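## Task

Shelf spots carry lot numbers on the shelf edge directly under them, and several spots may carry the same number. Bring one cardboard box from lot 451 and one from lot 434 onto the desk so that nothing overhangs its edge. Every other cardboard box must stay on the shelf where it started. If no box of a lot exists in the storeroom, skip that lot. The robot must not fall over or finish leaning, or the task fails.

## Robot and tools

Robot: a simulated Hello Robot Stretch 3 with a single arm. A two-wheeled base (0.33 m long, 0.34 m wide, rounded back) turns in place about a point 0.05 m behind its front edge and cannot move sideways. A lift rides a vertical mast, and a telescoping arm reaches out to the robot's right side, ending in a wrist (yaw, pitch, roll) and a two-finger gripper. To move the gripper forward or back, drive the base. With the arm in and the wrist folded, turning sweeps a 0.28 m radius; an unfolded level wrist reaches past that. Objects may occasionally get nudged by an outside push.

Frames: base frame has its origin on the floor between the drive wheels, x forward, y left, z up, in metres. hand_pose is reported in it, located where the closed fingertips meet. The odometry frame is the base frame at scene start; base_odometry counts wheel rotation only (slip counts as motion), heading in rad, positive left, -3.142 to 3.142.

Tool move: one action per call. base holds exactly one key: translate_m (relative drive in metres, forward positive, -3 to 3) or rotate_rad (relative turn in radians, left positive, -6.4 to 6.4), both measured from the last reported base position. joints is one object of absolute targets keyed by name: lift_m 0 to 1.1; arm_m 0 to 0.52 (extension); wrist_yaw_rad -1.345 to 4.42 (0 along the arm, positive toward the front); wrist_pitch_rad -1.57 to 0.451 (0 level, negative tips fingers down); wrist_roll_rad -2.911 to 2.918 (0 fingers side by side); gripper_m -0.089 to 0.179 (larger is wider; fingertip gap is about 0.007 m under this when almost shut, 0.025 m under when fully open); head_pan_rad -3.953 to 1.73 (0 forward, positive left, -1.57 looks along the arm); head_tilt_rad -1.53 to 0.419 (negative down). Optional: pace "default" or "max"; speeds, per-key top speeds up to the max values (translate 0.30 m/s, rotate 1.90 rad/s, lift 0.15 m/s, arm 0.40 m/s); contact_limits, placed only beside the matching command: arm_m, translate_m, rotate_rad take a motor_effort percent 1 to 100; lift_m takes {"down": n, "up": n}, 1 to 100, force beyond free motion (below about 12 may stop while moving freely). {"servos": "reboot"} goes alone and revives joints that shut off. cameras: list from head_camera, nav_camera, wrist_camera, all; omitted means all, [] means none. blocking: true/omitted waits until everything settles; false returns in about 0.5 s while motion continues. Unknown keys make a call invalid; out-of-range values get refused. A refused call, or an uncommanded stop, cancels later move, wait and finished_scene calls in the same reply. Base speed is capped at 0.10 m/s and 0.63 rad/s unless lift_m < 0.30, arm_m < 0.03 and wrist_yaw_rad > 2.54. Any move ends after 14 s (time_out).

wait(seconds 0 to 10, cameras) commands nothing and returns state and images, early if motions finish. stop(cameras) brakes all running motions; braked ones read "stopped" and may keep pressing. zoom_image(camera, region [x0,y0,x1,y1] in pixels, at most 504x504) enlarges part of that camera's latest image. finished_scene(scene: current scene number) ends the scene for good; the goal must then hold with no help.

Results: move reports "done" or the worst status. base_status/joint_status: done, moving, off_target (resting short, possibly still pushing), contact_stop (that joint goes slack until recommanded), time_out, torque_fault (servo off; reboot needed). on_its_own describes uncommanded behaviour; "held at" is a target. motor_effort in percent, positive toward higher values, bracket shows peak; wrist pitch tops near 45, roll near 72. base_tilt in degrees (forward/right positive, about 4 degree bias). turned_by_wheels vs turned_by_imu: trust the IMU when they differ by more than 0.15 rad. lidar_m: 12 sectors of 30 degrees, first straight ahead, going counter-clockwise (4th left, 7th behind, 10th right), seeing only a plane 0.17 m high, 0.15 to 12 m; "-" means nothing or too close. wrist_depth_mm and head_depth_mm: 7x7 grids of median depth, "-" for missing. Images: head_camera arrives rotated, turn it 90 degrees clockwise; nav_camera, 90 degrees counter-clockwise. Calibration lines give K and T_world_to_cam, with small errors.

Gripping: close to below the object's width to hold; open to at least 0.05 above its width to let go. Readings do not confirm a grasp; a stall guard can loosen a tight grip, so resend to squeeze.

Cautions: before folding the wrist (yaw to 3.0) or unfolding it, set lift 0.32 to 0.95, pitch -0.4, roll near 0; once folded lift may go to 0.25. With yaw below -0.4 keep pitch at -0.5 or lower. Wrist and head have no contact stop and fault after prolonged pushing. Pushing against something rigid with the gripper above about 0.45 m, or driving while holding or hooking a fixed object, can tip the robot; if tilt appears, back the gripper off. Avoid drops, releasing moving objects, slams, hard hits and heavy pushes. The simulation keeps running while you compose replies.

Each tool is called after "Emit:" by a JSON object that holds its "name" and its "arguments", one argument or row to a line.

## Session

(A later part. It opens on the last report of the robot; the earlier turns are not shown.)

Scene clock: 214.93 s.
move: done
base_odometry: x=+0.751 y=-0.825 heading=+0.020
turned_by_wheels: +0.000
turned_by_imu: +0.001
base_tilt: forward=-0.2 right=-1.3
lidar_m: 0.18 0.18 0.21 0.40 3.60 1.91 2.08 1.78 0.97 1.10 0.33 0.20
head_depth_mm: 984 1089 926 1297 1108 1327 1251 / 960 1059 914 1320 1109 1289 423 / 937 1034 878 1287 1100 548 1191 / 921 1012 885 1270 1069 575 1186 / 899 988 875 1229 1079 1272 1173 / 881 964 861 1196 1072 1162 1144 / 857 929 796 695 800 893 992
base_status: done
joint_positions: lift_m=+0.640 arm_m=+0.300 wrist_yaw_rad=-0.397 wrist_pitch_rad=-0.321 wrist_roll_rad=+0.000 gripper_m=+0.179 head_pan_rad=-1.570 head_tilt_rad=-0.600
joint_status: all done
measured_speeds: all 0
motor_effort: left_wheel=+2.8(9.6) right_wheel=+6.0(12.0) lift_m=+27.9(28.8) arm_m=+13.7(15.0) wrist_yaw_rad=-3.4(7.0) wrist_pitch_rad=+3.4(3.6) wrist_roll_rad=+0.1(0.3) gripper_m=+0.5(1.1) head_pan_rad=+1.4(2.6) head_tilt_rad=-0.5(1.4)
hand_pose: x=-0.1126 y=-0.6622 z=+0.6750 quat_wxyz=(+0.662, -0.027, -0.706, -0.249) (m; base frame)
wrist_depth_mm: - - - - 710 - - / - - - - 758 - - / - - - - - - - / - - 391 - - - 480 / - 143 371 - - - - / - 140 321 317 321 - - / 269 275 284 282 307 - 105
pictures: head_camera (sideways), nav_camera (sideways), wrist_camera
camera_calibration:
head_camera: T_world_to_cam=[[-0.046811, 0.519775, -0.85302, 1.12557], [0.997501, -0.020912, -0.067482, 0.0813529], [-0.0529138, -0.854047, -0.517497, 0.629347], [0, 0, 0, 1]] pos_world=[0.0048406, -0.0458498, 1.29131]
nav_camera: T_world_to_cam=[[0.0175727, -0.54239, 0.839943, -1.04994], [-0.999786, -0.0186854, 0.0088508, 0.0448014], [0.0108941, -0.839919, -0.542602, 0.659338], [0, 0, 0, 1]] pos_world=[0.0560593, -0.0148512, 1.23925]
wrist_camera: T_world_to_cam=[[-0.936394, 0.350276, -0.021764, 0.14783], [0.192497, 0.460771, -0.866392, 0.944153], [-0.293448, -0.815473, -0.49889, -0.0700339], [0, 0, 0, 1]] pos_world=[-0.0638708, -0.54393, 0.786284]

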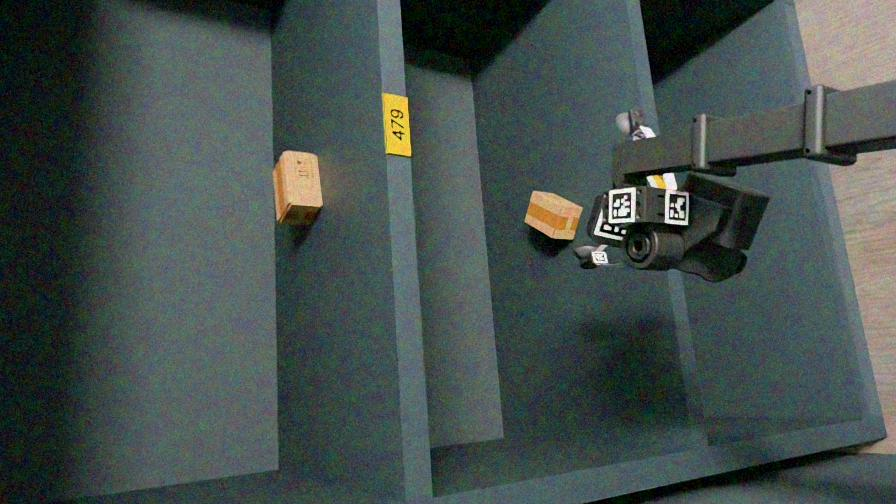

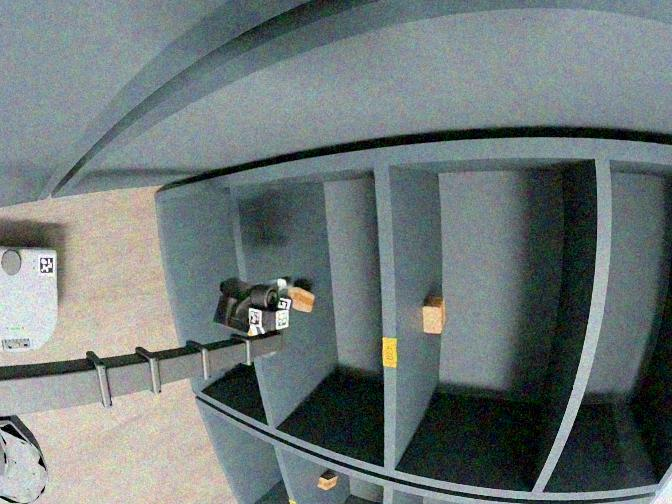

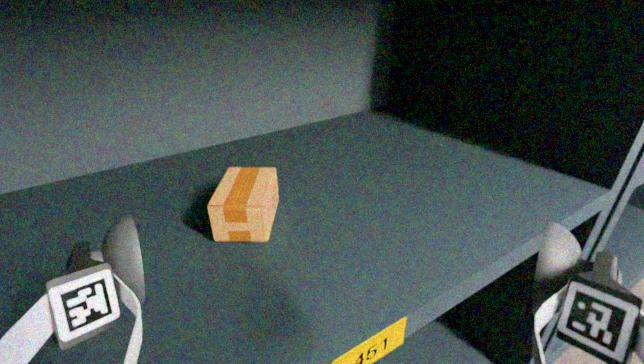

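Emit:
{"name": "move", "arguments": {
  "base": {"translate_m": 0.018},
  "joints": {"lift_m": 0.56},
  "cameras": []
}}

Emit:
{"name": "move", "arguments": {
  "joints": {"arm_m": 0.48, "lift_m": 0.55},
  "contact_limits": {"arm_m": 35}
}}

Scene clock: 226.57 s.
move: done
base_odometry: x=+0.769 y=-0.825 heading=+0.020
turned_by_wheels: +0.000
turned_by_imu: +0.000
base_tilt: forward=-0.3 right=-1.3
lidar_m: 0.16 0.16 0.19 0.36 3.62 1.93 2.11 1.79 0.98 1.09 0.30 0.18
head_depth_mm: 981 1086 923 1292 1112 1350 1254 / 956 1061 912 1322 1106 1335 1216 / 937 1028 877 1288 1074 607 594 / 918 1009 886 1262 1091 622 1175 / 895 985 873 1225 1081 1274 1167 / 880 963 859 1192 1073 969 1142 / 853 911 744 665 796 878 938
base_status: done
joint_positions: lift_m=+0.560 arm_m=+0.300 wrist_yaw_rad=-0.397 wrist_pitch_rad=-0.320 wrist_roll_rad=+0.000 gripper_m=+0.179 head_pan_rad=-1.570 head_tilt_rad=-0.600
joint_status: all done
measured_speeds: all 0
motor_effort: left_wheel=+3.6(8.4) right_wheel=+7.0(10.7) lift_m=+23.5(27.8) arm_m=+13.5(14.1) wrist_yaw_rad=-2.9(4.4) wrist_pitch_rad=+3.2(3.5) wrist_roll_rad=+0.1(0.6) gripper_m=+0.5(1.1) head_pan_rad=+1.5(1.8) head_tilt_rad=-2.3(2.3)
hand_pose: x=-0.1126 y=-0.6622 z=+0.5951 quat_wxyz=(+0.662, -0.027, -0.706, -0.249) (m; base frame)
wrist_depth_mm: - - - - 706 - - / - - - - - - - / - - 334 - - - - / 329 327 328 311 321 323 - / 286 263 273 271 276 294 551 / - 213 226 233 245 - - / 184 188 198 219 - - 105
pictures: none
No camera images: "cameras" was empty.

Scene clock: 229.13 s.
move: done
base_odometry: x=+0.769 y=-0.825 heading=+0.020
turned_by_wheels: +0.000
turned_by_imu: +0.000
base_tilt: forward=-0.3 right=-1.2
lidar_m: 0.16 0.16 0.19 0.36 3.61 1.93 2.10 1.80 0.98 1.10 0.30 0.18
head_depth_mm: 982 1081 923 1297 1116 1350 1245 / 955 1062 915 1319 1099 1357 1213 / 935 1025 882 1275 994 660 1147 / 915 1004 886 1262 864 1312 1182 / 892 983 870 1224 1078 1274 1168 / 879 964 857 1191 1073 968 1139 / 853 913 745 667 798 879 935
base_status: not commanded
joint_positions: lift_m=+0.550 arm_m=+0.480 wrist_yaw_rad=-0.397 wrist_pitch_rad=-0.320 wrist_roll_rad=+0.000 gripper_m=+0.179 head_pan_rad=-1.570 head_tilt_rad=-0.600
joint_status: all done
measured_speeds: all 0
motor_effort: left_wheel=+3.9(4.3) right_wheel=+6.7(7.5) lift_m=+23.5(26.3) arm_m=+12.9(15.6) wrist_yaw_rad=-1.8(4.8) wrist_pitch_rad=+3.3(3.4) wrist_roll_rad=+0.0(0.3) gripper_m=+0.7(1.1) head_pan_rad=+1.3(1.9) head_tilt_rad=-2.0(2.8)
contact_limits: arm_m 35 (drawing in: default 31, maximum 55; extending or still: default 40, maximum 69)
hand_pose: x=-0.1126 y=-0.8422 z=+0.5851 quat_wxyz=(+0.662, -0.027, -0.706, -0.249) (m; base frame)
wrist_depth_mm: 306 330 - - - - - / 319 - - - 593 - - / 330 - - - - - - / 324 310 293 221 303 303 313 / 270 247 236 183 253 252 249 / - 142 205 193 210 210 209 / 171 177 181 181 180 179 107
pictures: head_camera (sideways), nav_camera (sideways), wrist_camera
camera_calibration:
head_camera: T_world_to_cam=[[-0.046811, 0.519775, -0.85302, 1.12557], [0.997501, -0.020912, -0.067482, 0.0813529], [-0.0529138, -0.854047, -0.517497, 0.629347], [0, 0, 0, 1]] pos_world=[0.0048406, -0.0458498, 1.29131]
nav_camera: T_world_to_cam=[[0.0175727, -0.54239, 0.839943, -1.04994], [-0.999786, -0.0186854, 0.0088508, 0.0448014], [0.0108941, -0.839919, -0.542602, 0.659338], [0, 0, 0, 1]] pos_world=[0.0560593, -0.0148512, 1.23925]
wrist_camera: T_world_to_cam=[[-0.936354, 0.350384, -0.0217471, 0.20899], [0.192397, 0.460367, -0.866629, 0.948982], [-0.293641, -0.815655, -0.498479, -0.262149], [0, 0, 0, 1]] pos_world=[-0.0638705, -0.72393, 0.696284]

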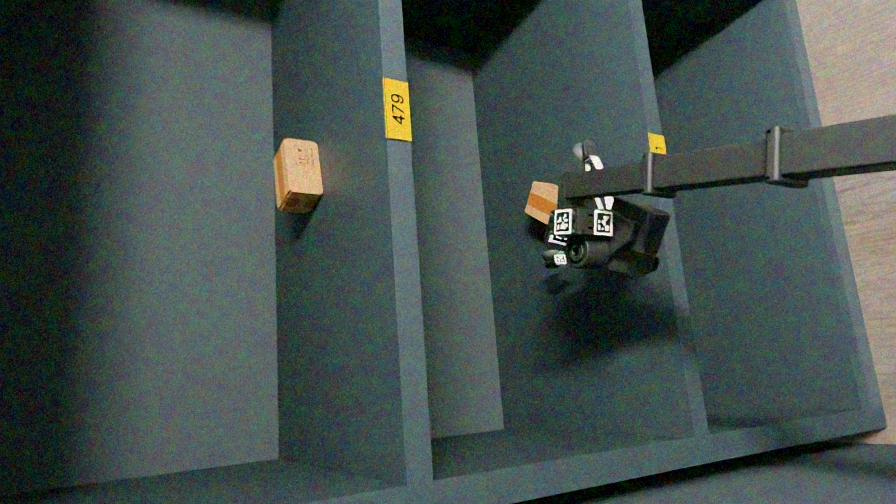

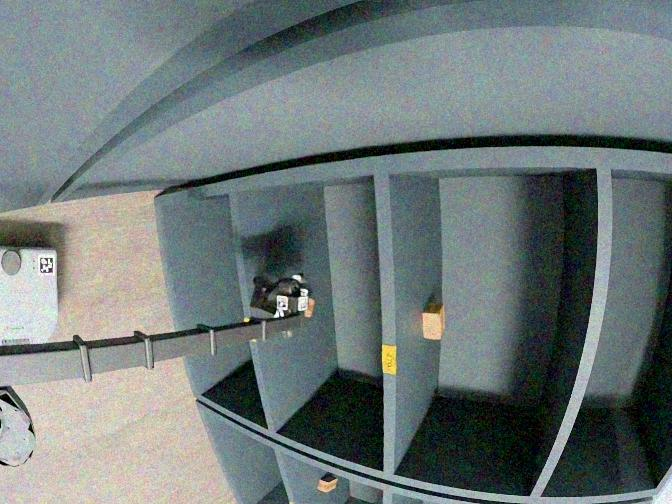

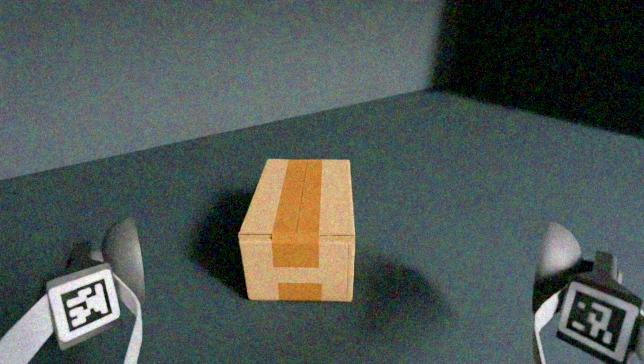

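Emit:
{"name": "move", "arguments": {
  "joints": {"arm_m": 0.515},
  "contact_limits": {"arm_m": 35},
  "cameras": ["wrist_camera"]
}}

Emit:
{"name": "move", "arguments": {
  "joints": {"gripper_m": 0.03},
  "cameras": ["wrist_camera"]
}}

Scene clock: 241.03 s.
move: done
base_odometry: x=+0.769 y=-0.825 heading=+0.020
turned_by_wheels: +0.000
turned_by_imu: +0.000
base_tilt: forward=-0.3 right=-1.3
lidar_m: 0.16 0.16 0.19 0.36 3.61 1.93 2.10 1.79 0.98 1.10 0.30 0.18
head_depth_mm: 978 1081 930 1306 1107 1362 1252 / 959 1054 912 1313 1107 1364 1210 / 933 1031 881 1290 1018 666 1154 / 919 1004 884 1262 810 1313 1187 / 895 980 871 1224 1086 1268 1168 / 880 956 860 1186 1067 964 1140 / 854 913 741 667 796 876 933
base_status: not commanded
joint_positions: lift_m=+0.550 arm_m=+0.515 wrist_yaw_rad=-0.397 wrist_pitch_rad=-0.320 wrist_roll_rad=+0.000 gripper_m=+0.179 head_pan_rad=-1.570 head_tilt_rad=-0.600
joint_status: all done
measured_speeds: all 0
motor_effort: left_wheel=+3.9(4.3) right_wheel=+6.8(7.4) lift_m=+24.4(24.8) arm_m=+12.5(14.4) wrist_yaw_rad=-2.1(4.5) wrist_pitch_rad=+3.3(3.4) wrist_roll_rad=+0.1(0.3) gripper_m=+0.6(1.0) head_pan_rad=+0.8(1.5) head_tilt_rad=-2.4(3.7)
contact_limits: arm_m 35 (drawing in: default 31, maximum 55; extending or still: default 40, maximum 69)
hand_pose: x=-0.1126 y=-0.8772 z=+0.5851 quat_wxyz=(+0.662, -0.027, -0.706, -0.249) (m; base frame)
wrist_depth_mm: 282 310 332 - - 536 - / 296 322 - - - - - / 306 333 - - - - - / 311 309 306 210 301 301 314 / 268 247 255 175 253 252 251 / - 141 205 150 203 210 209 / 172 176 176 162 175 179 107
pictures: wrist_camera
camera_calibration:
wrist_camera: T_world_to_cam=[[-0.936354, 0.350384, -0.0217471, 0.221253], [0.192397, 0.460367, -0.866629, 0.965095], [-0.293641, -0.815655, -0.498479, -0.290697], [0, 0, 0, 1]] pos_world=[-0.0638705, -0.75893, 0.696284]

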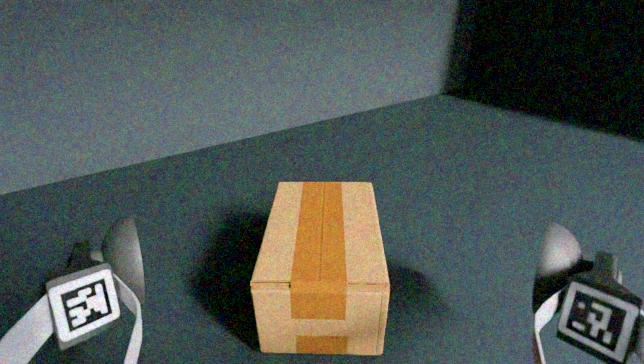

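Scene clock: 243.07 s.
move: done
base_odometry: x=+0.769 y=-0.825 heading=+0.020
turned_by_wheels: +0.000
turned_by_imu: +0.000
base_tilt: forward=-0.2 right=-1.1
lidar_m: 0.16 0.16 0.19 0.36 3.61 1.93 2.10 1.79 0.98 1.10 0.30 0.18
head_depth_mm: 974 1087 925 1303 1110 1348 1255 / 958 1052 917 1319 1096 1362 1212 / 935 1035 877 1294 1022 666 1153 / 916 1011 886 1258 813 1315 1182 / 895 980 873 1224 1080 1276 1173 / 878 958 859 1191 1069 967 1139 / 853 911 745 668 797 879 936
base_status: not commanded
joint_positions: lift_m=+0.550 arm_m=+0.515 wrist_yaw_rad=-0.397 wrist_pitch_rad=-0.320 wrist_roll_rad=+0.000 gripper_m=+0.030 head_pan_rad=-1.570 head_tilt_rad=-0.600
joint_status: all done
measured_speeds: all 0
motor_effort: left_wheel=+4.0(4.4) right_wheel=+6.8(7.6) lift_m=+24.1(25.3) arm_m=+7.1(12.3) wrist_yaw_rad=-3.1(4.7) wrist_pitch_rad=+3.3(3.4) wrist_roll_rad=+0.0(0.3) gripper_m=-9.9(82.7) head_pan_rad=+0.9(1.2) head_tilt_rad=-4.1(4.5)
contact_limits: arm_m 35 (drawing in: default 31, maximum 55; extending or still: default 40, maximum 69)
hand_pose: x=-0.1126 y=-0.8772 z=+0.5851 quat_wxyz=(+0.662, -0.027, -0.706, -0.249) (m; base frame)
wrist_depth_mm: 281 311 335 - - 530 - / 297 325 - - - - - / 308 332 - - - - - / 308 309 306 210 302 302 313 / 259 257 247 175 168 252 252 / 213 220 128 150 127 208 208 / 183 177 176 163 170 178 178
pictures: wrist_camera
camera_calibration:
wrist_camera: T_world_to_cam=[[-0.936354, 0.350384, -0.0217471, 0.221253], [0.192397, 0.460367, -0.866629, 0.965095], [-0.293641, -0.815655, -0.498479, -0.290697], [0, 0, 0, 1]] pos_world=[-0.0638705, -0.75893, 0.696284]

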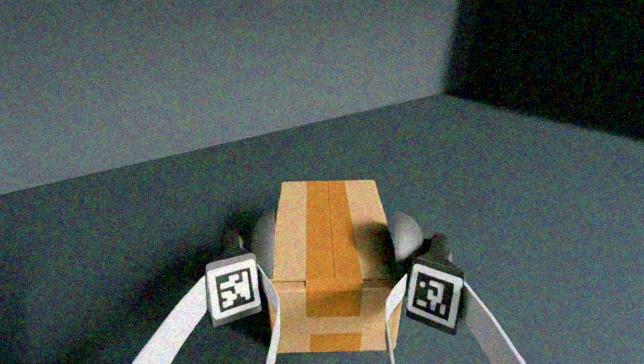

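Emit:
{"name": "move", "arguments": {
  "joints": {"gripper_m": 0.0, "lift_m": 0.62},
  "cameras": []
}}

Emit:
{"name": "move", "arguments": {
  "joints": {"arm_m": 0.02, "wrist_yaw_rad": 0},
  "cameras": ["wrist_camera"]
}}

Emit:
{"name": "move", "arguments": {
  "base": {"translate_m": -0.43},
  "joints": {"lift_m": 0.82},
  "pace": "max",
  "cameras": []
}}

Emit:
{"name": "move", "arguments": {
  "base": {"rotate_rad": -1.01},
  "joints": {"head_pan_rad": -1.9, "head_tilt_rad": -0.5},
  "cameras": ["nav_camera"]
}}

Scene clock: 287.33 s.
move: done
base_odometry: x=+0.769 y=-0.825 heading=+0.020
turned_by_wheels: +0.000
turned_by_imu: +0.000
base_tilt: forward=-0.3 right=-1.1
lidar_m: 0.16 0.16 0.19 0.36 3.61 1.92 2.10 1.79 0.98 1.09 0.30 0.18
head_depth_mm: 976 1085 925 1301 1116 1342 1246 / 955 1056 911 1320 1099 1324 449 / 937 1032 882 1287 739 601 1191 / 916 1003 883 1260 788 1313 1180 / 895 982 872 1213 1079 1270 1165 / 874 963 859 1192 1070 970 1140 / 855 909 741 665 799 879 936
base_status: not commanded
joint_positions: lift_m=+0.620 arm_m=+0.515 wrist_yaw_rad=-0.398 wrist_pitch_rad=-0.324 wrist_roll_rad=+0.000 gripper_m=+0.001 head_pan_rad=-1.570 head_tilt_rad=-0.600
joint_status: all done
measured_speeds: all 0
motor_effort: left_wheel=+3.6(4.3) right_wheel=+6.3(7.4) lift_m=+30.6(33.9) arm_m=-5.4(5.5) wrist_yaw_rad=-1.8(3.9) wrist_pitch_rad=+4.0(4.2) wrist_roll_rad=-0.1(0.3) gripper_m=-17.3(91.1) head_pan_rad=+0.1(0.9) head_tilt_rad=-3.6(4.9)
contact_limits: arm_m 35 (drawing in: default 31, maximum 55; extending or still: default 40, maximum 69)
hand_pose: x=-0.1127 y=-0.8768 z=+0.6543 quat_wxyz=(+0.662, -0.026, -0.706, -0.250) (m; base frame)
wrist_depth_mm: 282 311 331 - - 534 - / 297 322 - - - - - / 306 333 - - - - - / 325 - - 210 - - - / 334 - 153 174 157 - - / 303 304 127 150 128 299 297 / 260 258 250 161 244 255 254
pictures: none
No camera images: "cameras" was empty.

Scene clock: 292.17 s.
move: done
base_odometry: x=+0.769 y=-0.825 heading=+0.020
turned_by_wheels: +0.000
turned_by_imu: +0.000
base_tilt: forward=-0.3 right=-1.2
lidar_m: 0.16 0.16 0.19 0.36 3.61 1.92 2.10 1.80 0.98 1.10 0.30 0.18
head_depth_mm: 981 1086 928 1297 1110 1347 1247 / 959 1061 914 1317 1097 1364 1228 / 938 1030 883 1288 1097 1326 1204 / 912 1010 887 1267 1093 1314 632 / 899 981 869 1230 1081 1265 1154 / 878 964 861 1193 1072 970 1141 / 851 912 744 668 794 877 934
base_status: not commanded
joint_positions: lift_m=+0.620 arm_m=+0.020 wrist_yaw_rad=-0.003 wrist_pitch_rad=-0.324 wrist_roll_rad=+0.000 gripper_m=+0.001 head_pan_rad=-1.570 head_tilt_rad=-0.600
joint_status: all done
measured_speeds: all 0
motor_effort: left_wheel=+3.9(4.3) right_wheel=+6.5(7.5) lift_m=+28.8(31.6) arm_m=-12.9(14.5) wrist_yaw_rad=+2.1(5.0) wrist_pitch_rad=+4.0(4.1) wrist_roll_rad=-0.1(0.3) gripper_m=-16.9(18.3) head_pan_rad=+0.0(0.7) head_tilt_rad=-5.6(5.6)
hand_pose: x=-0.0221 y=-0.4002 z=+0.6543 quat_wxyz=(+0.698, +0.113, -0.698, -0.115) (m; base frame)
wrist_depth_mm: - - - - - 837 - / 372 - - - - - - / 386 - - - - - - / 381 - - 200 - - - / 389 - 153 174 182 - - / 377 - 127 149 128 - - / 358 97 - 158 128 - 789
pictures: wrist_camera
camera_calibration:
wrist_camera: T_world_to_cam=[[-0.9991, -0.0363622, -0.0218494, -0.0157458], [0.000645595, 0.501958, -0.864892, 0.79931], [0.0424169, -0.864127, -0.501483, 0.149385], [0, 0, 0, 1]] pos_world=[-0.0225841, -0.272705, 0.765887]

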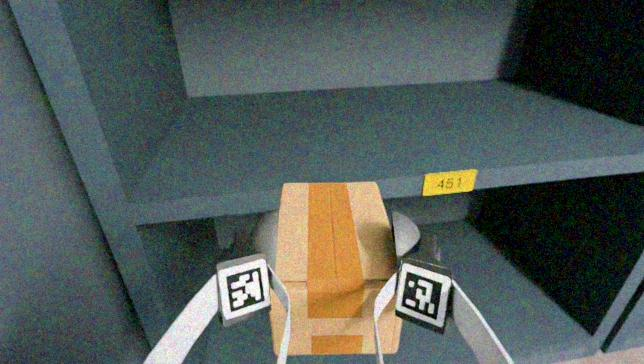

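Scene clock: 297.43 s.
move: done
base_odometry: x=+0.339 y=-0.834 heading=+0.020
turned_by_wheels: +0.000
turned_by_imu: -0.001
base_tilt: forward=-0.4 right=-1.3
lidar_m: 0.58 0.58 0.69 1.27 2.44 1.52 1.69 1.46 0.83 0.80 0.95 0.65
head_depth_mm: 650 735 931 1432 1204 1416 1341 / 664 718 792 905 1078 1405 - / 866 905 839 989 1051 1125 1232 / 995 1097 885 1316 1089 350 336 / 973 1061 873 1312 1079 1337 1207 / 952 1043 861 1273 1072 1326 1193 / 931 1020 848 1239 1066 1326 1178
base_status: done
joint_positions: lift_m=+0.820 arm_m=+0.020 wrist_yaw_rad=-0.002 wrist_pitch_rad=-0.325 wrist_roll_rad=+0.000 gripper_m=+0.001 head_pan_rad=-1.570 head_tilt_rad=-0.600
joint_status: all done
measured_speeds: all 0
motor_effort: left_wheel=-0.2(10.4) right_wheel=-10.6(14.6) lift_m=+24.2(34.5) arm_m=-7.6(13.1) wrist_yaw_rad=+1.0(3.0) wrist_pitch_rad=+4.2(4.3) wrist_roll_rad=-0.2(0.3) gripper_m=-17.1(18.0) head_pan_rad=-0.8(1.1) head_tilt_rad=-5.1(6.2)
hand_pose: x=-0.0220 y=-0.4001 z=+0.8540 quat_wxyz=(+0.698, +0.114, -0.698, -0.116) (m; base frame)
wrist_depth_mm: - - - - - - - / - - - - - - - / 848 - - - - - - / - - - 210 593 - - / - - 153 175 167 - - / - - 127 150 128 - - / - 97 - 158 165 - -
pictures: none
No camera images: "cameras" was empty.

Scene clock: 300.17 s.
move: done
base_odometry: x=+0.339 y=-0.834 heading=-0.989
turned_by_wheels: -1.010
turned_by_imu: -0.993
base_tilt: forward=-0.3 right=-1.1
lidar_m: 0.89 0.65 0.58 0.58 0.71 1.40 2.44 1.52 1.68 1.45 0.81 0.80
head_depth_mm: 1398 1508 1660 1812 1944 1631 1333 / 1396 1508 1649 1796 1951 1632 1343 / 1397 1511 1653 1802 1945 1603 1383 / 1401 1505 1652 1801 1933 1598 1378 / 1403 1515 1656 1814 1953 1592 1307 / 1403 1512 1656 1825 1942 1539 314 / 1420 1542 1668 1859 1957 1569 1198
base_status: done
joint_positions: lift_m=+0.820 arm_m=+0.020 wrist_yaw_rad=-0.002 wrist_pitch_rad=-0.325 wrist_roll_rad=+0.000 gripper_m=+0.001 head_pan_rad=-1.902 head_tilt_rad=-0.500
joint_status: all done
measured_speeds: all 0
motor_effort: left_wheel=+8.4(11.6) right_wheel=-9.6(13.8) lift_m=+24.7(25.7) arm_m=-8.9(9.4) wrist_yaw_rad=+1.4(2.8) wrist_pitch_rad=+4.3(4.3) wrist_roll_rad=-0.1(0.3) gripper_m=-16.7(17.9) head_pan_rad=+3.1(5.3) head_tilt_rad=+4.5(6.0)
hand_pose: x=-0.0220 y=-0.4001 z=+0.8540 quat_wxyz=(+0.698, +0.114, -0.698, -0.116) (m; base frame)
wrist_depth_mm: - - - - - - - / - - - - - - - / - - - - - - - / - 963 - - - - - / - - 161 175 182 - - / - - 126 149 128 - - / - 97 - 162 - - -
pictures: nav_camera (sideways)
camera_calibration:
nav_camera: T_world_to_cam=[[-0.132214, -0.436852, 0.889764, -1.11401], [-0.950946, 0.30918, 0.0104937, 0.0422753], [-0.279681, -0.84473, -0.456301, 0.548755], [0, 0, 0, 1]] pos_world=[0.0463903, -0.0361762, 1.24116]

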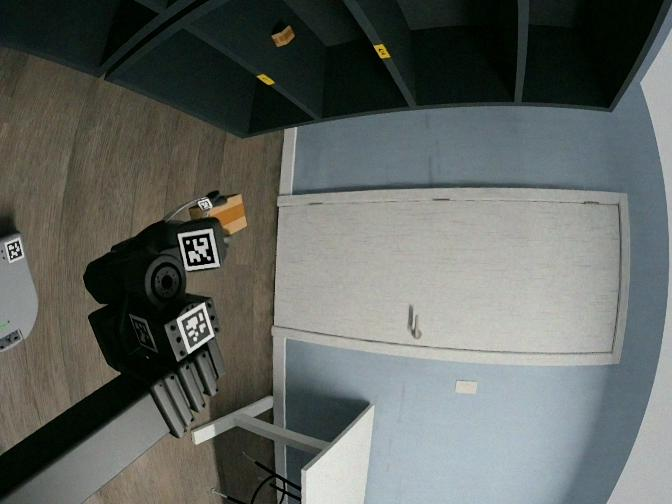

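Emit:
{"name": "move", "arguments": {
  "base": {"translate_m": -1.18},
  "pace": "max",
  "cameras": []
}}

Emit:
{"name": "move", "arguments": {
  "base": {"rotate_rad": -0.31},
  "joints": {"head_pan_rad": -1.57, "head_tilt_rad": -0.5}
}}

Scene clock: 322.80 s.
move: done
base_odometry: x=-0.309 y=+0.152 heading=-0.989
turned_by_wheels: +0.000
turned_by_imu: -0.001
base_tilt: forward=-0.4 right=-1.3
lidar_m: 1.71 1.09 0.99 0.99 1.22 2.44 2.25 0.92 0.68 0.87 1.57 1.83
head_depth_mm: 1067 1153 1250 1324 954 731 1296 / 1066 1153 1257 1322 952 726 1317 / 1070 1161 1262 1330 939 724 1376 / 1069 1159 1266 1336 937 720 1340 / 1073 1160 1267 1322 925 736 1299 / 1078 1161 1270 1306 919 690 314 / 1080 1167 1263 1385 910 728 1216
base_status: done
joint_positions: lift_m=+0.820 arm_m=+0.020 wrist_yaw_rad=-0.002 wrist_pitch_rad=-0.325 wrist_roll_rad=+0.000 gripper_m=+0.001 head_pan_rad=-1.900 head_tilt_rad=-0.500
joint_status: not commanded
measured_speeds: all 0
motor_effort: left_wheel=-1.5(9.7) right_wheel=-9.6(15.3) lift_m=+30.2(30.3) arm_m=-11.5(13.6) wrist_yaw_rad=+1.4(3.1) wrist_pitch_rad=+4.2(4.3) wrist_roll_rad=-0.1(0.5) gripper_m=-17.5(18.0) head_pan_rad=+3.4(3.9) head_tilt_rad=+3.7(5.0)
hand_pose: x=-0.0220 y=-0.4001 z=+0.8540 quat_wxyz=(+0.698, +0.114, -0.698, -0.116) (m; base frame)
wrist_depth_mm: - - - - - - - / - - - - - - - / - - - - - - - / - - - 201 - - - / - - 155 175 157 - - / - - 127 150 128 - - / - - - 161 - - -
pictures: none
No camera images: "cameras" was empty.

Scene clock: 324.37 s.
move: done
base_odometry: x=-0.309 y=+0.152 heading=-1.298
turned_by_wheels: -0.310
turned_by_imu: -0.304
base_tilt: forward=-0.4 right=-1.0
lidar_m: 1.83 1.34 1.01 0.99 1.04 1.48 2.44 1.30 0.68 0.87 1.36 1.91
head_depth_mm: 1056 1137 1242 1310 957 730 1288 / 1060 1148 1240 1307 949 728 1320 / 1067 1150 1250 1315 942 723 1055 / 1072 1159 1264 1325 934 556 319 / 1079 1163 1272 1318 924 737 1265 / 1083 1170 1273 1339 918 735 1255 / 1086 1169 1289 1408 951 731 1284
base_status: done
joint_positions: lift_m=+0.820 arm_m=+0.020 wrist_yaw_rad=-0.002 wrist_pitch_rad=-0.325 wrist_roll_rad=+0.000 gripper_m=+0.001 head_pan_rad=-1.561 head_tilt_rad=-0.500
joint_status: all done
measured_speeds: translate_m=+0.000 rotate_rad=+0.000 lift_m=+0.000 arm_m=+0.000 wrist_yaw_rad=+0.000 wrist_pitch_rad=+0.000 wrist_roll_rad=+0.000 head_pan_rad=-0.024 head_tilt_rad=+0.000
motor_effort: left_wheel=+8.2(12.0) right_wheel=-9.9(13.2) lift_m=+30.3(30.8) arm_m=-10.6(11.4) wrist_yaw_rad=+0.8(2.8) wrist_pitch_rad=+4.3(4.3) wrist_roll_rad=+0.0(0.3) gripper_m=-17.7(17.9) head_pan_rad=-3.6(5.9) head_tilt_rad=+3.4(6.0)
hand_pose: x=-0.0220 y=-0.4001 z=+0.8540 quat_wxyz=(+0.698, +0.114, -0.698, -0.116) (m; base frame)
wrist_depth_mm: - - - - - - - / - - - - - - - / - - - - - - - / - - - 201 - - - / - - 153 174 157 - - / - - 127 150 128 - - / - - - 161 - - -
pictures: head_camera (sideways), nav_camera (sideways), wrist_camera
camera_calibration:
head_camera: T_world_to_cam=[[-0.0505561, 0.431769, -0.900566, 1.18764], [0.997718, -0.018566, -0.0649113, 0.078026], [-0.0447466, -0.901793, -0.429845, 0.515296], [0, 0, 0, 1]] pos_world=[0.00525244, -0.046649, 1.29612]
nav_camera: T_world_to_cam=[[0.0215479, -0.455798, 0.889823, -1.11501], [-0.999588, -0.0267077, 0.0105254, 0.0425693], [0.0189676, -0.889683, -0.456185, 0.546794], [0, 0, 0, 1]] pos_world=[0.0562066, -0.0206103, 1.24116]
wrist_camera: T_world_to_cam=[[-0.999074, -0.0370017, -0.0219357, -0.0113693], [0.000339699, 0.50315, -0.864199, 0.971853], [0.0430138, -0.863407, -0.502671, 0.250984], [0, 0, 0, 1]] pos_world=[-0.0224848, -0.272706, 0.965788]

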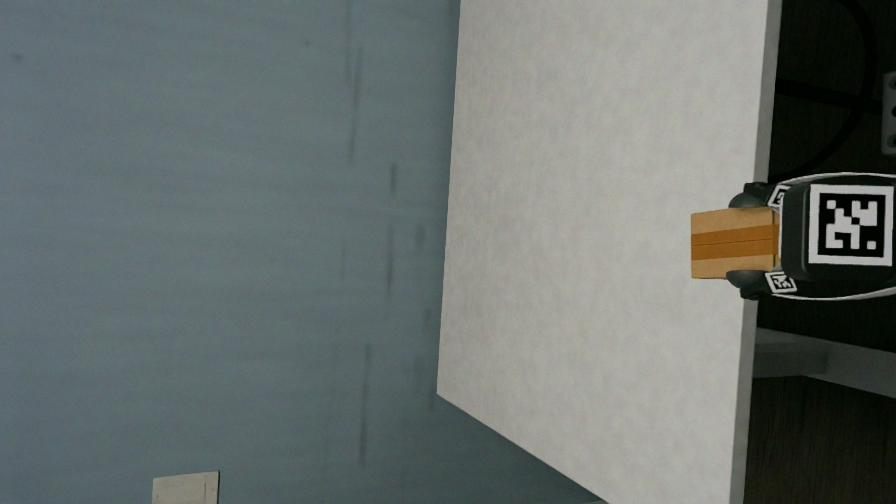

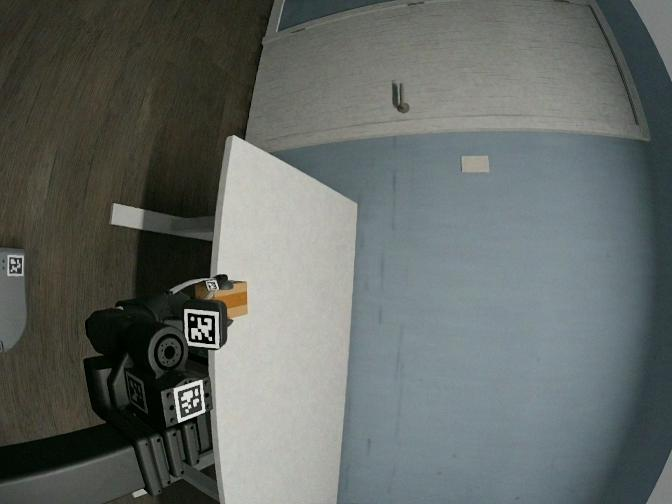

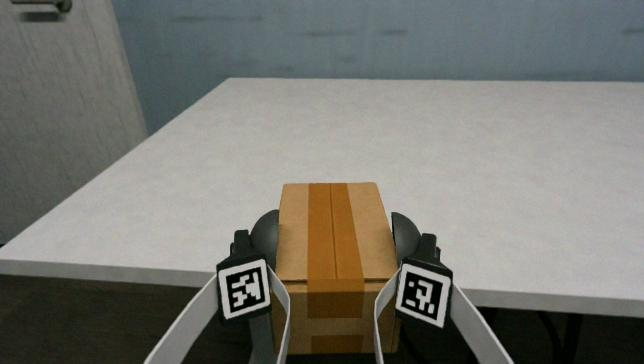

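Emit:
{"name": "move", "arguments": {
  "joints": {"arm_m": 0.22},
  "cameras": []
}}

Emit:
{"name": "move", "arguments": {
  "joints": {"lift_m": 0.735},
  "cameras": ["head_camera", "wrist_camera"]
}}

Emit:
{"name": "move", "arguments": {
  "joints": {"lift_m": 0.69},
  "speeds": {"lift_m": 0.02},
  "contact_limits": {"lift_m": {"down": 14}},
  "cameras": ["wrist_camera"]
}}

Scene clock: 341.17 s.
move: done
base_odometry: x=-0.309 y=+0.152 heading=-1.298
turned_by_wheels: +0.000
turned_by_imu: +0.000
base_tilt: forward=-0.2 right=-1.2
lidar_m: 1.83 1.34 1.02 0.99 1.04 1.48 2.44 1.30 0.68 0.87 1.37 1.91
head_depth_mm: 1055 1140 1240 1307 955 688 283 / 1057 1148 1250 1322 949 349 1220 / 1068 1148 1262 1315 677 389 1276 / 1066 1155 1257 1323 660 415 1302 / 1077 1165 1262 1315 926 740 1270 / 1078 1167 1268 1332 921 735 1258 / 1083 1168 1276 1412 913 729 1281
base_status: not commanded
joint_positions: lift_m=+0.820 arm_m=+0.220 wrist_yaw_rad=-0.002 wrist_pitch_rad=-0.325 wrist_roll_rad=+0.000 gripper_m=+0.001 head_pan_rad=-1.570 head_tilt_rad=-0.500
joint_status: all done
measured_speeds: all 0
motor_effort: left_wheel=+7.9(8.5) right_wheel=-9.3(10.1) lift_m=+29.8(31.8) arm_m=+13.4(15.4) wrist_yaw_rad=+1.5(2.6) wrist_pitch_rad=+4.2(4.3) wrist_roll_rad=+0.0(0.3) gripper_m=-17.4(17.8) head_pan_rad=-2.8(3.7) head_tilt_rad=+4.0(4.2)
hand_pose: x=-0.0220 y=-0.6001 z=+0.8540 quat_wxyz=(+0.698, +0.114, -0.698, -0.116) (m; base frame)
wrist_depth_mm: 796 - - - - - - / 867 - - - - - - / 926 - - - - - - / - - - 201 - - - / - - 153 175 157 - - / - - 127 150 128 - - / - - - 158 128 - -
pictures: none
No camera images: "cameras" was empty.

Scene clock: 342.77 s.
move: done
base_odometry: x=-0.309 y=+0.152 heading=-1.298
turned_by_wheels: +0.000
turned_by_imu: +0.000
base_tilt: forward=-0.4 right=-1.2
lidar_m: 1.83 1.34 1.01 0.99 1.04 1.48 2.44 1.31 0.68 0.87 1.36 1.91
head_depth_mm: 1059 1142 1241 1307 957 733 1281 / 1062 1140 1245 1317 946 451 366 / 1067 1148 1254 1327 939 433 426 / 1076 1156 1260 1330 932 534 454 / 1073 1156 1261 1317 927 736 1274 / 1079 1167 1270 1341 919 731 1259 / 1088 1165 1272 1393 911 729 1287
base_status: not commanded
joint_positions: lift_m=+0.735 arm_m=+0.220 wrist_yaw_rad=-0.002 wrist_pitch_rad=-0.320 wrist_roll_rad=+0.000 gripper_m=+0.001 head_pan_rad=-1.570 head_tilt_rad=-0.500
joint_status: all done
measured_speeds: all 0
motor_effort: left_wheel=+7.7(8.8) right_wheel=-9.3(10.1) lift_m=+23.5(28.6) arm_m=+9.3(12.8) wrist_yaw_rad=+0.9(2.4) wrist_pitch_rad=+3.2(4.3) wrist_roll_rad=-0.1(0.3) gripper_m=-17.4(17.8) head_pan_rad=-2.4(3.3) head_tilt_rad=+3.4(4.0)
hand_pose: x=-0.0220 y=-0.6007 z=+0.7703 quat_wxyz=(+0.698, +0.112, -0.698, -0.114) (m; base frame)
wrist_depth_mm: 780 - - - - - - / 860 - - - - - - / - - - - - - - / - - - 208 - - - / - - 153 174 157 - - / - - 127 150 127 - - / - - - 158 128 - -
pictures: head_camera (sideways), wrist_camera
camera_calibration:
head_camera: T_world_to_cam=[[-0.046533, 0.432243, -0.900556, 1.18761], [0.997503, -0.0278343, -0.0649022, 0.0779934], [-0.0531199, -0.901327, -0.429869, 0.515367], [0, 0, 0, 1]] pos_world=[0.00484086, -0.046653, 1.29612]
wrist_camera: T_world_to_cam=[[-0.999074, -0.0371263, -0.0217226, -0.0208676], [0.000335849, 0.49826, -0.867028, 0.999718], [0.043013, -0.866233, -0.497786, 0.0302395], [0, 0, 0, 1]] pos_world=[-0.0224847, -0.4727, 0.881383]

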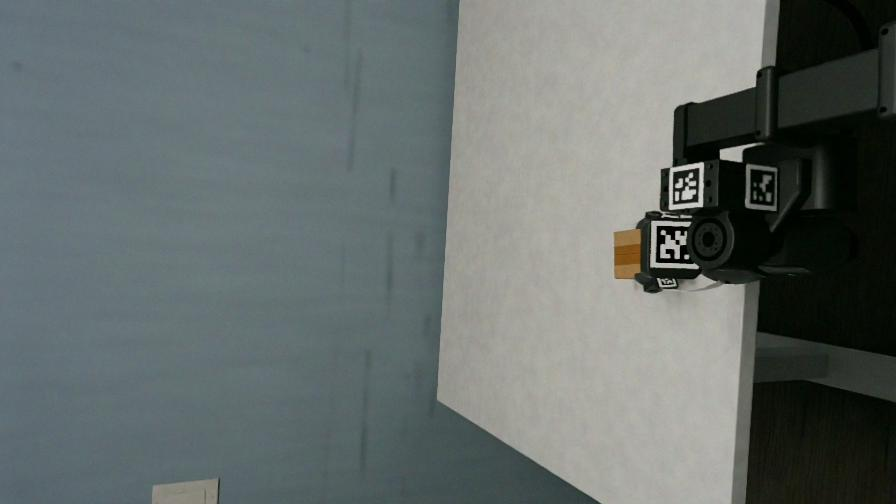

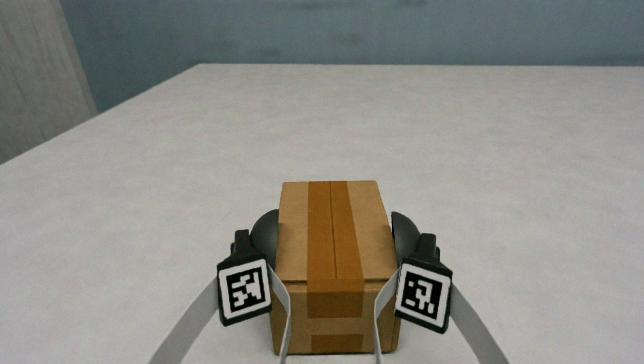

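Scene clock: 345.40 s.
move: done
base_odometry: x=-0.309 y=+0.152 heading=-1.299
turned_by_wheels: +0.000
turned_by_imu: +0.000
base_tilt: forward=-0.4 right=-1.2
lidar_m: 1.83 1.34 1.01 0.98 1.04 1.48 2.44 1.30 0.68 0.87 1.37 1.91
head_depth_mm: 1060 1142 1245 1308 959 733 1301 / 1063 1147 1249 1318 950 728 401 / 1069 1159 1253 1329 943 484 445 / 1071 1163 1265 1330 932 544 471 / 1072 1164 1260 1325 927 737 1265 / 1081 1171 1271 1337 922 736 1264 / 1085 1175 1279 1401 915 730 1288
base_status: not commanded
joint_positions: lift_m=+0.690 arm_m=+0.220 wrist_yaw_rad=-0.002 wrist_pitch_rad=-0.159 wrist_roll_rad=-0.002 gripper_m=+0.001 head_pan_rad=-1.570 head_tilt_rad=-0.500
joint_status: all done
measured_speeds: all 0
on_its_own: wrist_pitch_rad is at rest, and its effort (-26.4) is outside its rest range (-8 to +12)
motor_effort: left_wheel=+7.7(8.4) right_wheel=-7.3(10.3) lift_m=+9.5(23.4) arm_m=+4.5(9.9) wrist_yaw_rad=+1.2(2.4) wrist_pitch_rad=-26.4(26.8) wrist_roll_rad=+0.6(0.6) gripper_m=-17.1(17.5) head_pan_rad=-1.8(3.3) head_tilt_rad=+3.4(4.4)
contact_limits: lift_m down 14 (down: maximum 72; up: maximum 65)
hand_pose: x=-0.0220 y=-0.6142 z=+0.7643 quat_wxyz=(+0.706, +0.056, -0.704, -0.057) (m; base frame)
wrist_depth_mm: 794 - - - - - - / 836 - - - - - - / 878 - - - - - - / - - - - - - - / - - 149 174 156 - - / - - 126 146 126 - - / - 98 - 154 152 - -
pictures: wrist_camera
camera_calibration:
wrist_camera: T_world_to_cam=[[-0.999083, -0.0405233, -0.0138423, -0.0295951], [-0.00136132, 0.353142, -0.935569, 0.964484], [0.0428006, -0.934692, -0.352873, -0.137183], [0, 0, 0, 1]] pos_world=[-0.0223835, -0.470022, 0.853523]

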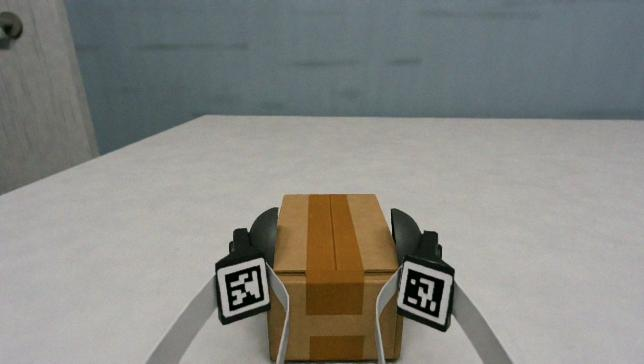

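Emit:
{"name": "move", "arguments": {
  "joints": {"lift_m": 0.726},
  "speeds": {"lift_m": 0.03},
  "cameras": ["wrist_camera"]
}}

Scene clock: 359.07 s.
move: done
base_odometry: x=-0.309 y=+0.152 heading=-1.299
turned_by_wheels: +0.000
turned_by_imu: +0.000
base_tilt: forward=-0.3 right=-1.0
lidar_m: 1.83 1.34 1.01 0.99 1.04 1.48 2.44 1.30 0.68 0.87 1.37 1.91
head_depth_mm: 1056 1145 1240 1302 958 732 1295 / 1067 1147 1251 1314 950 685 374 / 1063 1147 1262 1317 941 445 433 / 1072 1154 1250 1324 935 528 464 / 1075 1162 1264 1318 926 738 1265 / 1082 1162 1273 1339 918 734 1254 / 1082 1174 1279 1395 916 730 1287
base_status: not commanded
joint_positions: lift_m=+0.726 arm_m=+0.220 wrist_yaw_rad=-0.002 wrist_pitch_rad=-0.167 wrist_roll_rad=-0.002 gripper_m=+0.001 head_pan_rad=-1.570 head_tilt_rad=-0.500
joint_status: all done
measured_speeds: all 0
on_its_own: wrist_pitch_rad is held at -0.142, not at your -0.300, by its stall guard, which is not easing now
motor_effort: left_wheel=+4.5(4.8) right_wheel=-4.6(5.5) lift_m=+31.8(33.8) arm_m=-12.8(13.2) wrist_yaw_rad=+0.2(2.3) wrist_pitch_rad=+4.2(4.4) wrist_roll_rad=+0.3(0.8) gripper_m=-17.1(17.3) head_pan_rad=-2.3(2.4) head_tilt_rad=+2.2(2.9)
hand_pose: x=-0.0220 y=-0.6136 z=+0.7984 quat_wxyz=(+0.705, +0.059, -0.704, -0.060) (m; base frame)
wrist_depth_mm: 800 - - - - - - / 840 - - - - - - / 882 - - - - - - / - - - - - - - / - - 153 177 157 - - / - - 128 147 127 - - / - - - 156 154 - -
pictures: wrist_camera
camera_calibration:
wrist_camera: T_world_to_cam=[[-0.999083, -0.0404128, -0.0141668, -0.0287758], [-0.00135771, 0.36054, -0.932743, 0.998464], [0.0428024, -0.931868, -0.360264, -0.117056], [0, 0, 0, 1]] pos_world=[-0.0223835, -0.47023, 0.888732]

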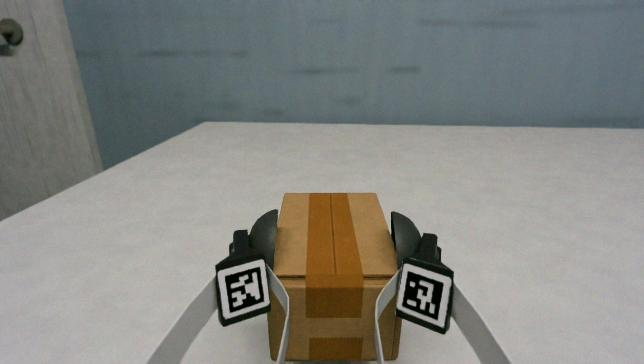

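Emit:
{"name": "move", "arguments": {
  "joints": {"lift_m": 0.75, "wrist_pitch_rad": -0.3},
  "cameras": []
}}

Emit:
{"name": "move", "arguments": {
  "joints": {"lift_m": 0.731},
  "speeds": {"lift_m": 0.02},
  "cameras": ["wrist_camera"]
}}

Scene clock: 371.30 s.
move: done
base_odometry: x=-0.309 y=+0.152 heading=-1.299
turned_by_wheels: +0.000
turned_by_imu: +0.000
base_tilt: forward=-0.4 right=-1.2
lidar_m: 1.83 1.34 1.02 0.99 1.04 1.48 2.44 1.30 0.68 0.87 1.36 1.91
head_depth_mm: 1060 1141 1237 1310 954 734 1232 / 1065 1148 1245 1313 949 422 360 / 1067 1156 1248 1319 939 424 423 / 1068 1159 1263 1325 930 444 1209 / 1073 1160 1266 1321 926 738 1272 / 1081 1161 1274 1338 919 736 1256 / 1088 1169 1279 1395 916 731 1287
base_status: not commanded
joint_positions: lift_m=+0.750 arm_m=+0.220 wrist_yaw_rad=-0.002 wrist_pitch_rad=-0.323 wrist_roll_rad=-0.002 gripper_m=+0.001 head_pan_rad=-1.570 head_tilt_rad=-0.500
joint_status: all done
measured_speeds: all 0
motor_effort: left_wheel=+4.5(5.1) right_wheel=-4.3(5.1) lift_m=+29.6(34.2) arm_m=-12.6(13.1) wrist_yaw_rad=+1.5(2.4) wrist_pitch_rad=+3.8(5.3) wrist_roll_rad=+0.6(0.7) gripper_m=-16.4(17.5) head_pan_rad=-1.8(2.3) head_tilt_rad=+0.6(1.9)
hand_pose: x=-0.0220 y=-0.6003 z=+0.7846 quat_wxyz=(+0.699, +0.113, -0.697, -0.115) (m; base frame)
wrist_depth_mm: 791 - - - - - - / 857 - - - - - - / - - - - - - - / - - - 211 - - - / - - 153 177 157 - - / - - 128 147 127 - - / - - - 156 154 - -
pictures: none
No camera images: "cameras" was empty.

Scene clock: 372.63 s.
move: done
base_odometry: x=-0.309 y=+0.152 heading=-1.299
turned_by_wheels: +0.000
turned_by_imu: +0.000
base_tilt: forward=-0.3 right=-1.0
lidar_m: 1.83 1.34 1.01 0.99 1.04 1.48 2.44 1.31 0.68 0.87 1.37 1.91
head_depth_mm: 1060 1141 1239 1309 961 731 1291 / 1060 1147 1244 1314 949 665 369 / 1069 1150 1256 1321 943 438 430 / 1072 1154 1259 1331 930 535 455 / 1073 1165 1268 1312 923 735 1266 / 1078 1165 1276 1342 921 735 1261 / 1084 1171 1271 1415 912 731 1290
base_status: not commanded
joint_positions: lift_m=+0.731 arm_m=+0.220 wrist_yaw_rad=-0.002 wrist_pitch_rad=-0.308 wrist_roll_rad=-0.002 gripper_m=+0.001 head_pan_rad=-1.570 head_tilt_rad=-0.500
joint_status: all done
measured_speeds: all 0
motor_effort: left_wheel=+3.8(5.0) right_wheel=-4.8(5.4) lift_m=+22.4(30.4) arm_m=-11.4(12.8) wrist_yaw_rad=+1.5(2.4) wrist_pitch_rad=+1.1(3.9) wrist_roll_rad=+0.7(0.8) gripper_m=-16.6(17.5) head_pan_rad=-1.1(1.9) head_tilt_rad=+0.9(1.3)
hand_pose: x=-0.0220 y=-0.6019 z=+0.7691 quat_wxyz=(+0.699, +0.108, -0.698, -0.109) (m; base frame)
wrist_depth_mm: 798 - - - - - - / 846 - - - - - - / - - - - - - - / - - - 207 - - - / - - 152 173 156 - - / - - 127 148 127 - - / - - - 157 131 - -
pictures: wrist_camera
camera_calibration:
wrist_camera: T_world_to_cam=[[-0.999083, -0.0378814, -0.0199591, -0.0227278], [-0.00105999, 0.48788, -0.87291, 0.997543], [0.0428047, -0.872089, -0.487472, 0.0171498], [0, 0, 0, 1]] pos_world=[-0.0223837, -0.472586, 0.878672]

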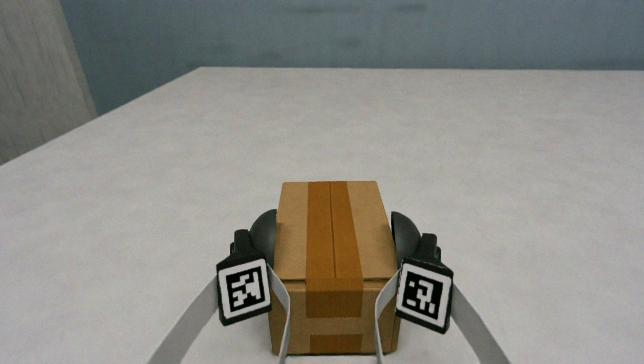

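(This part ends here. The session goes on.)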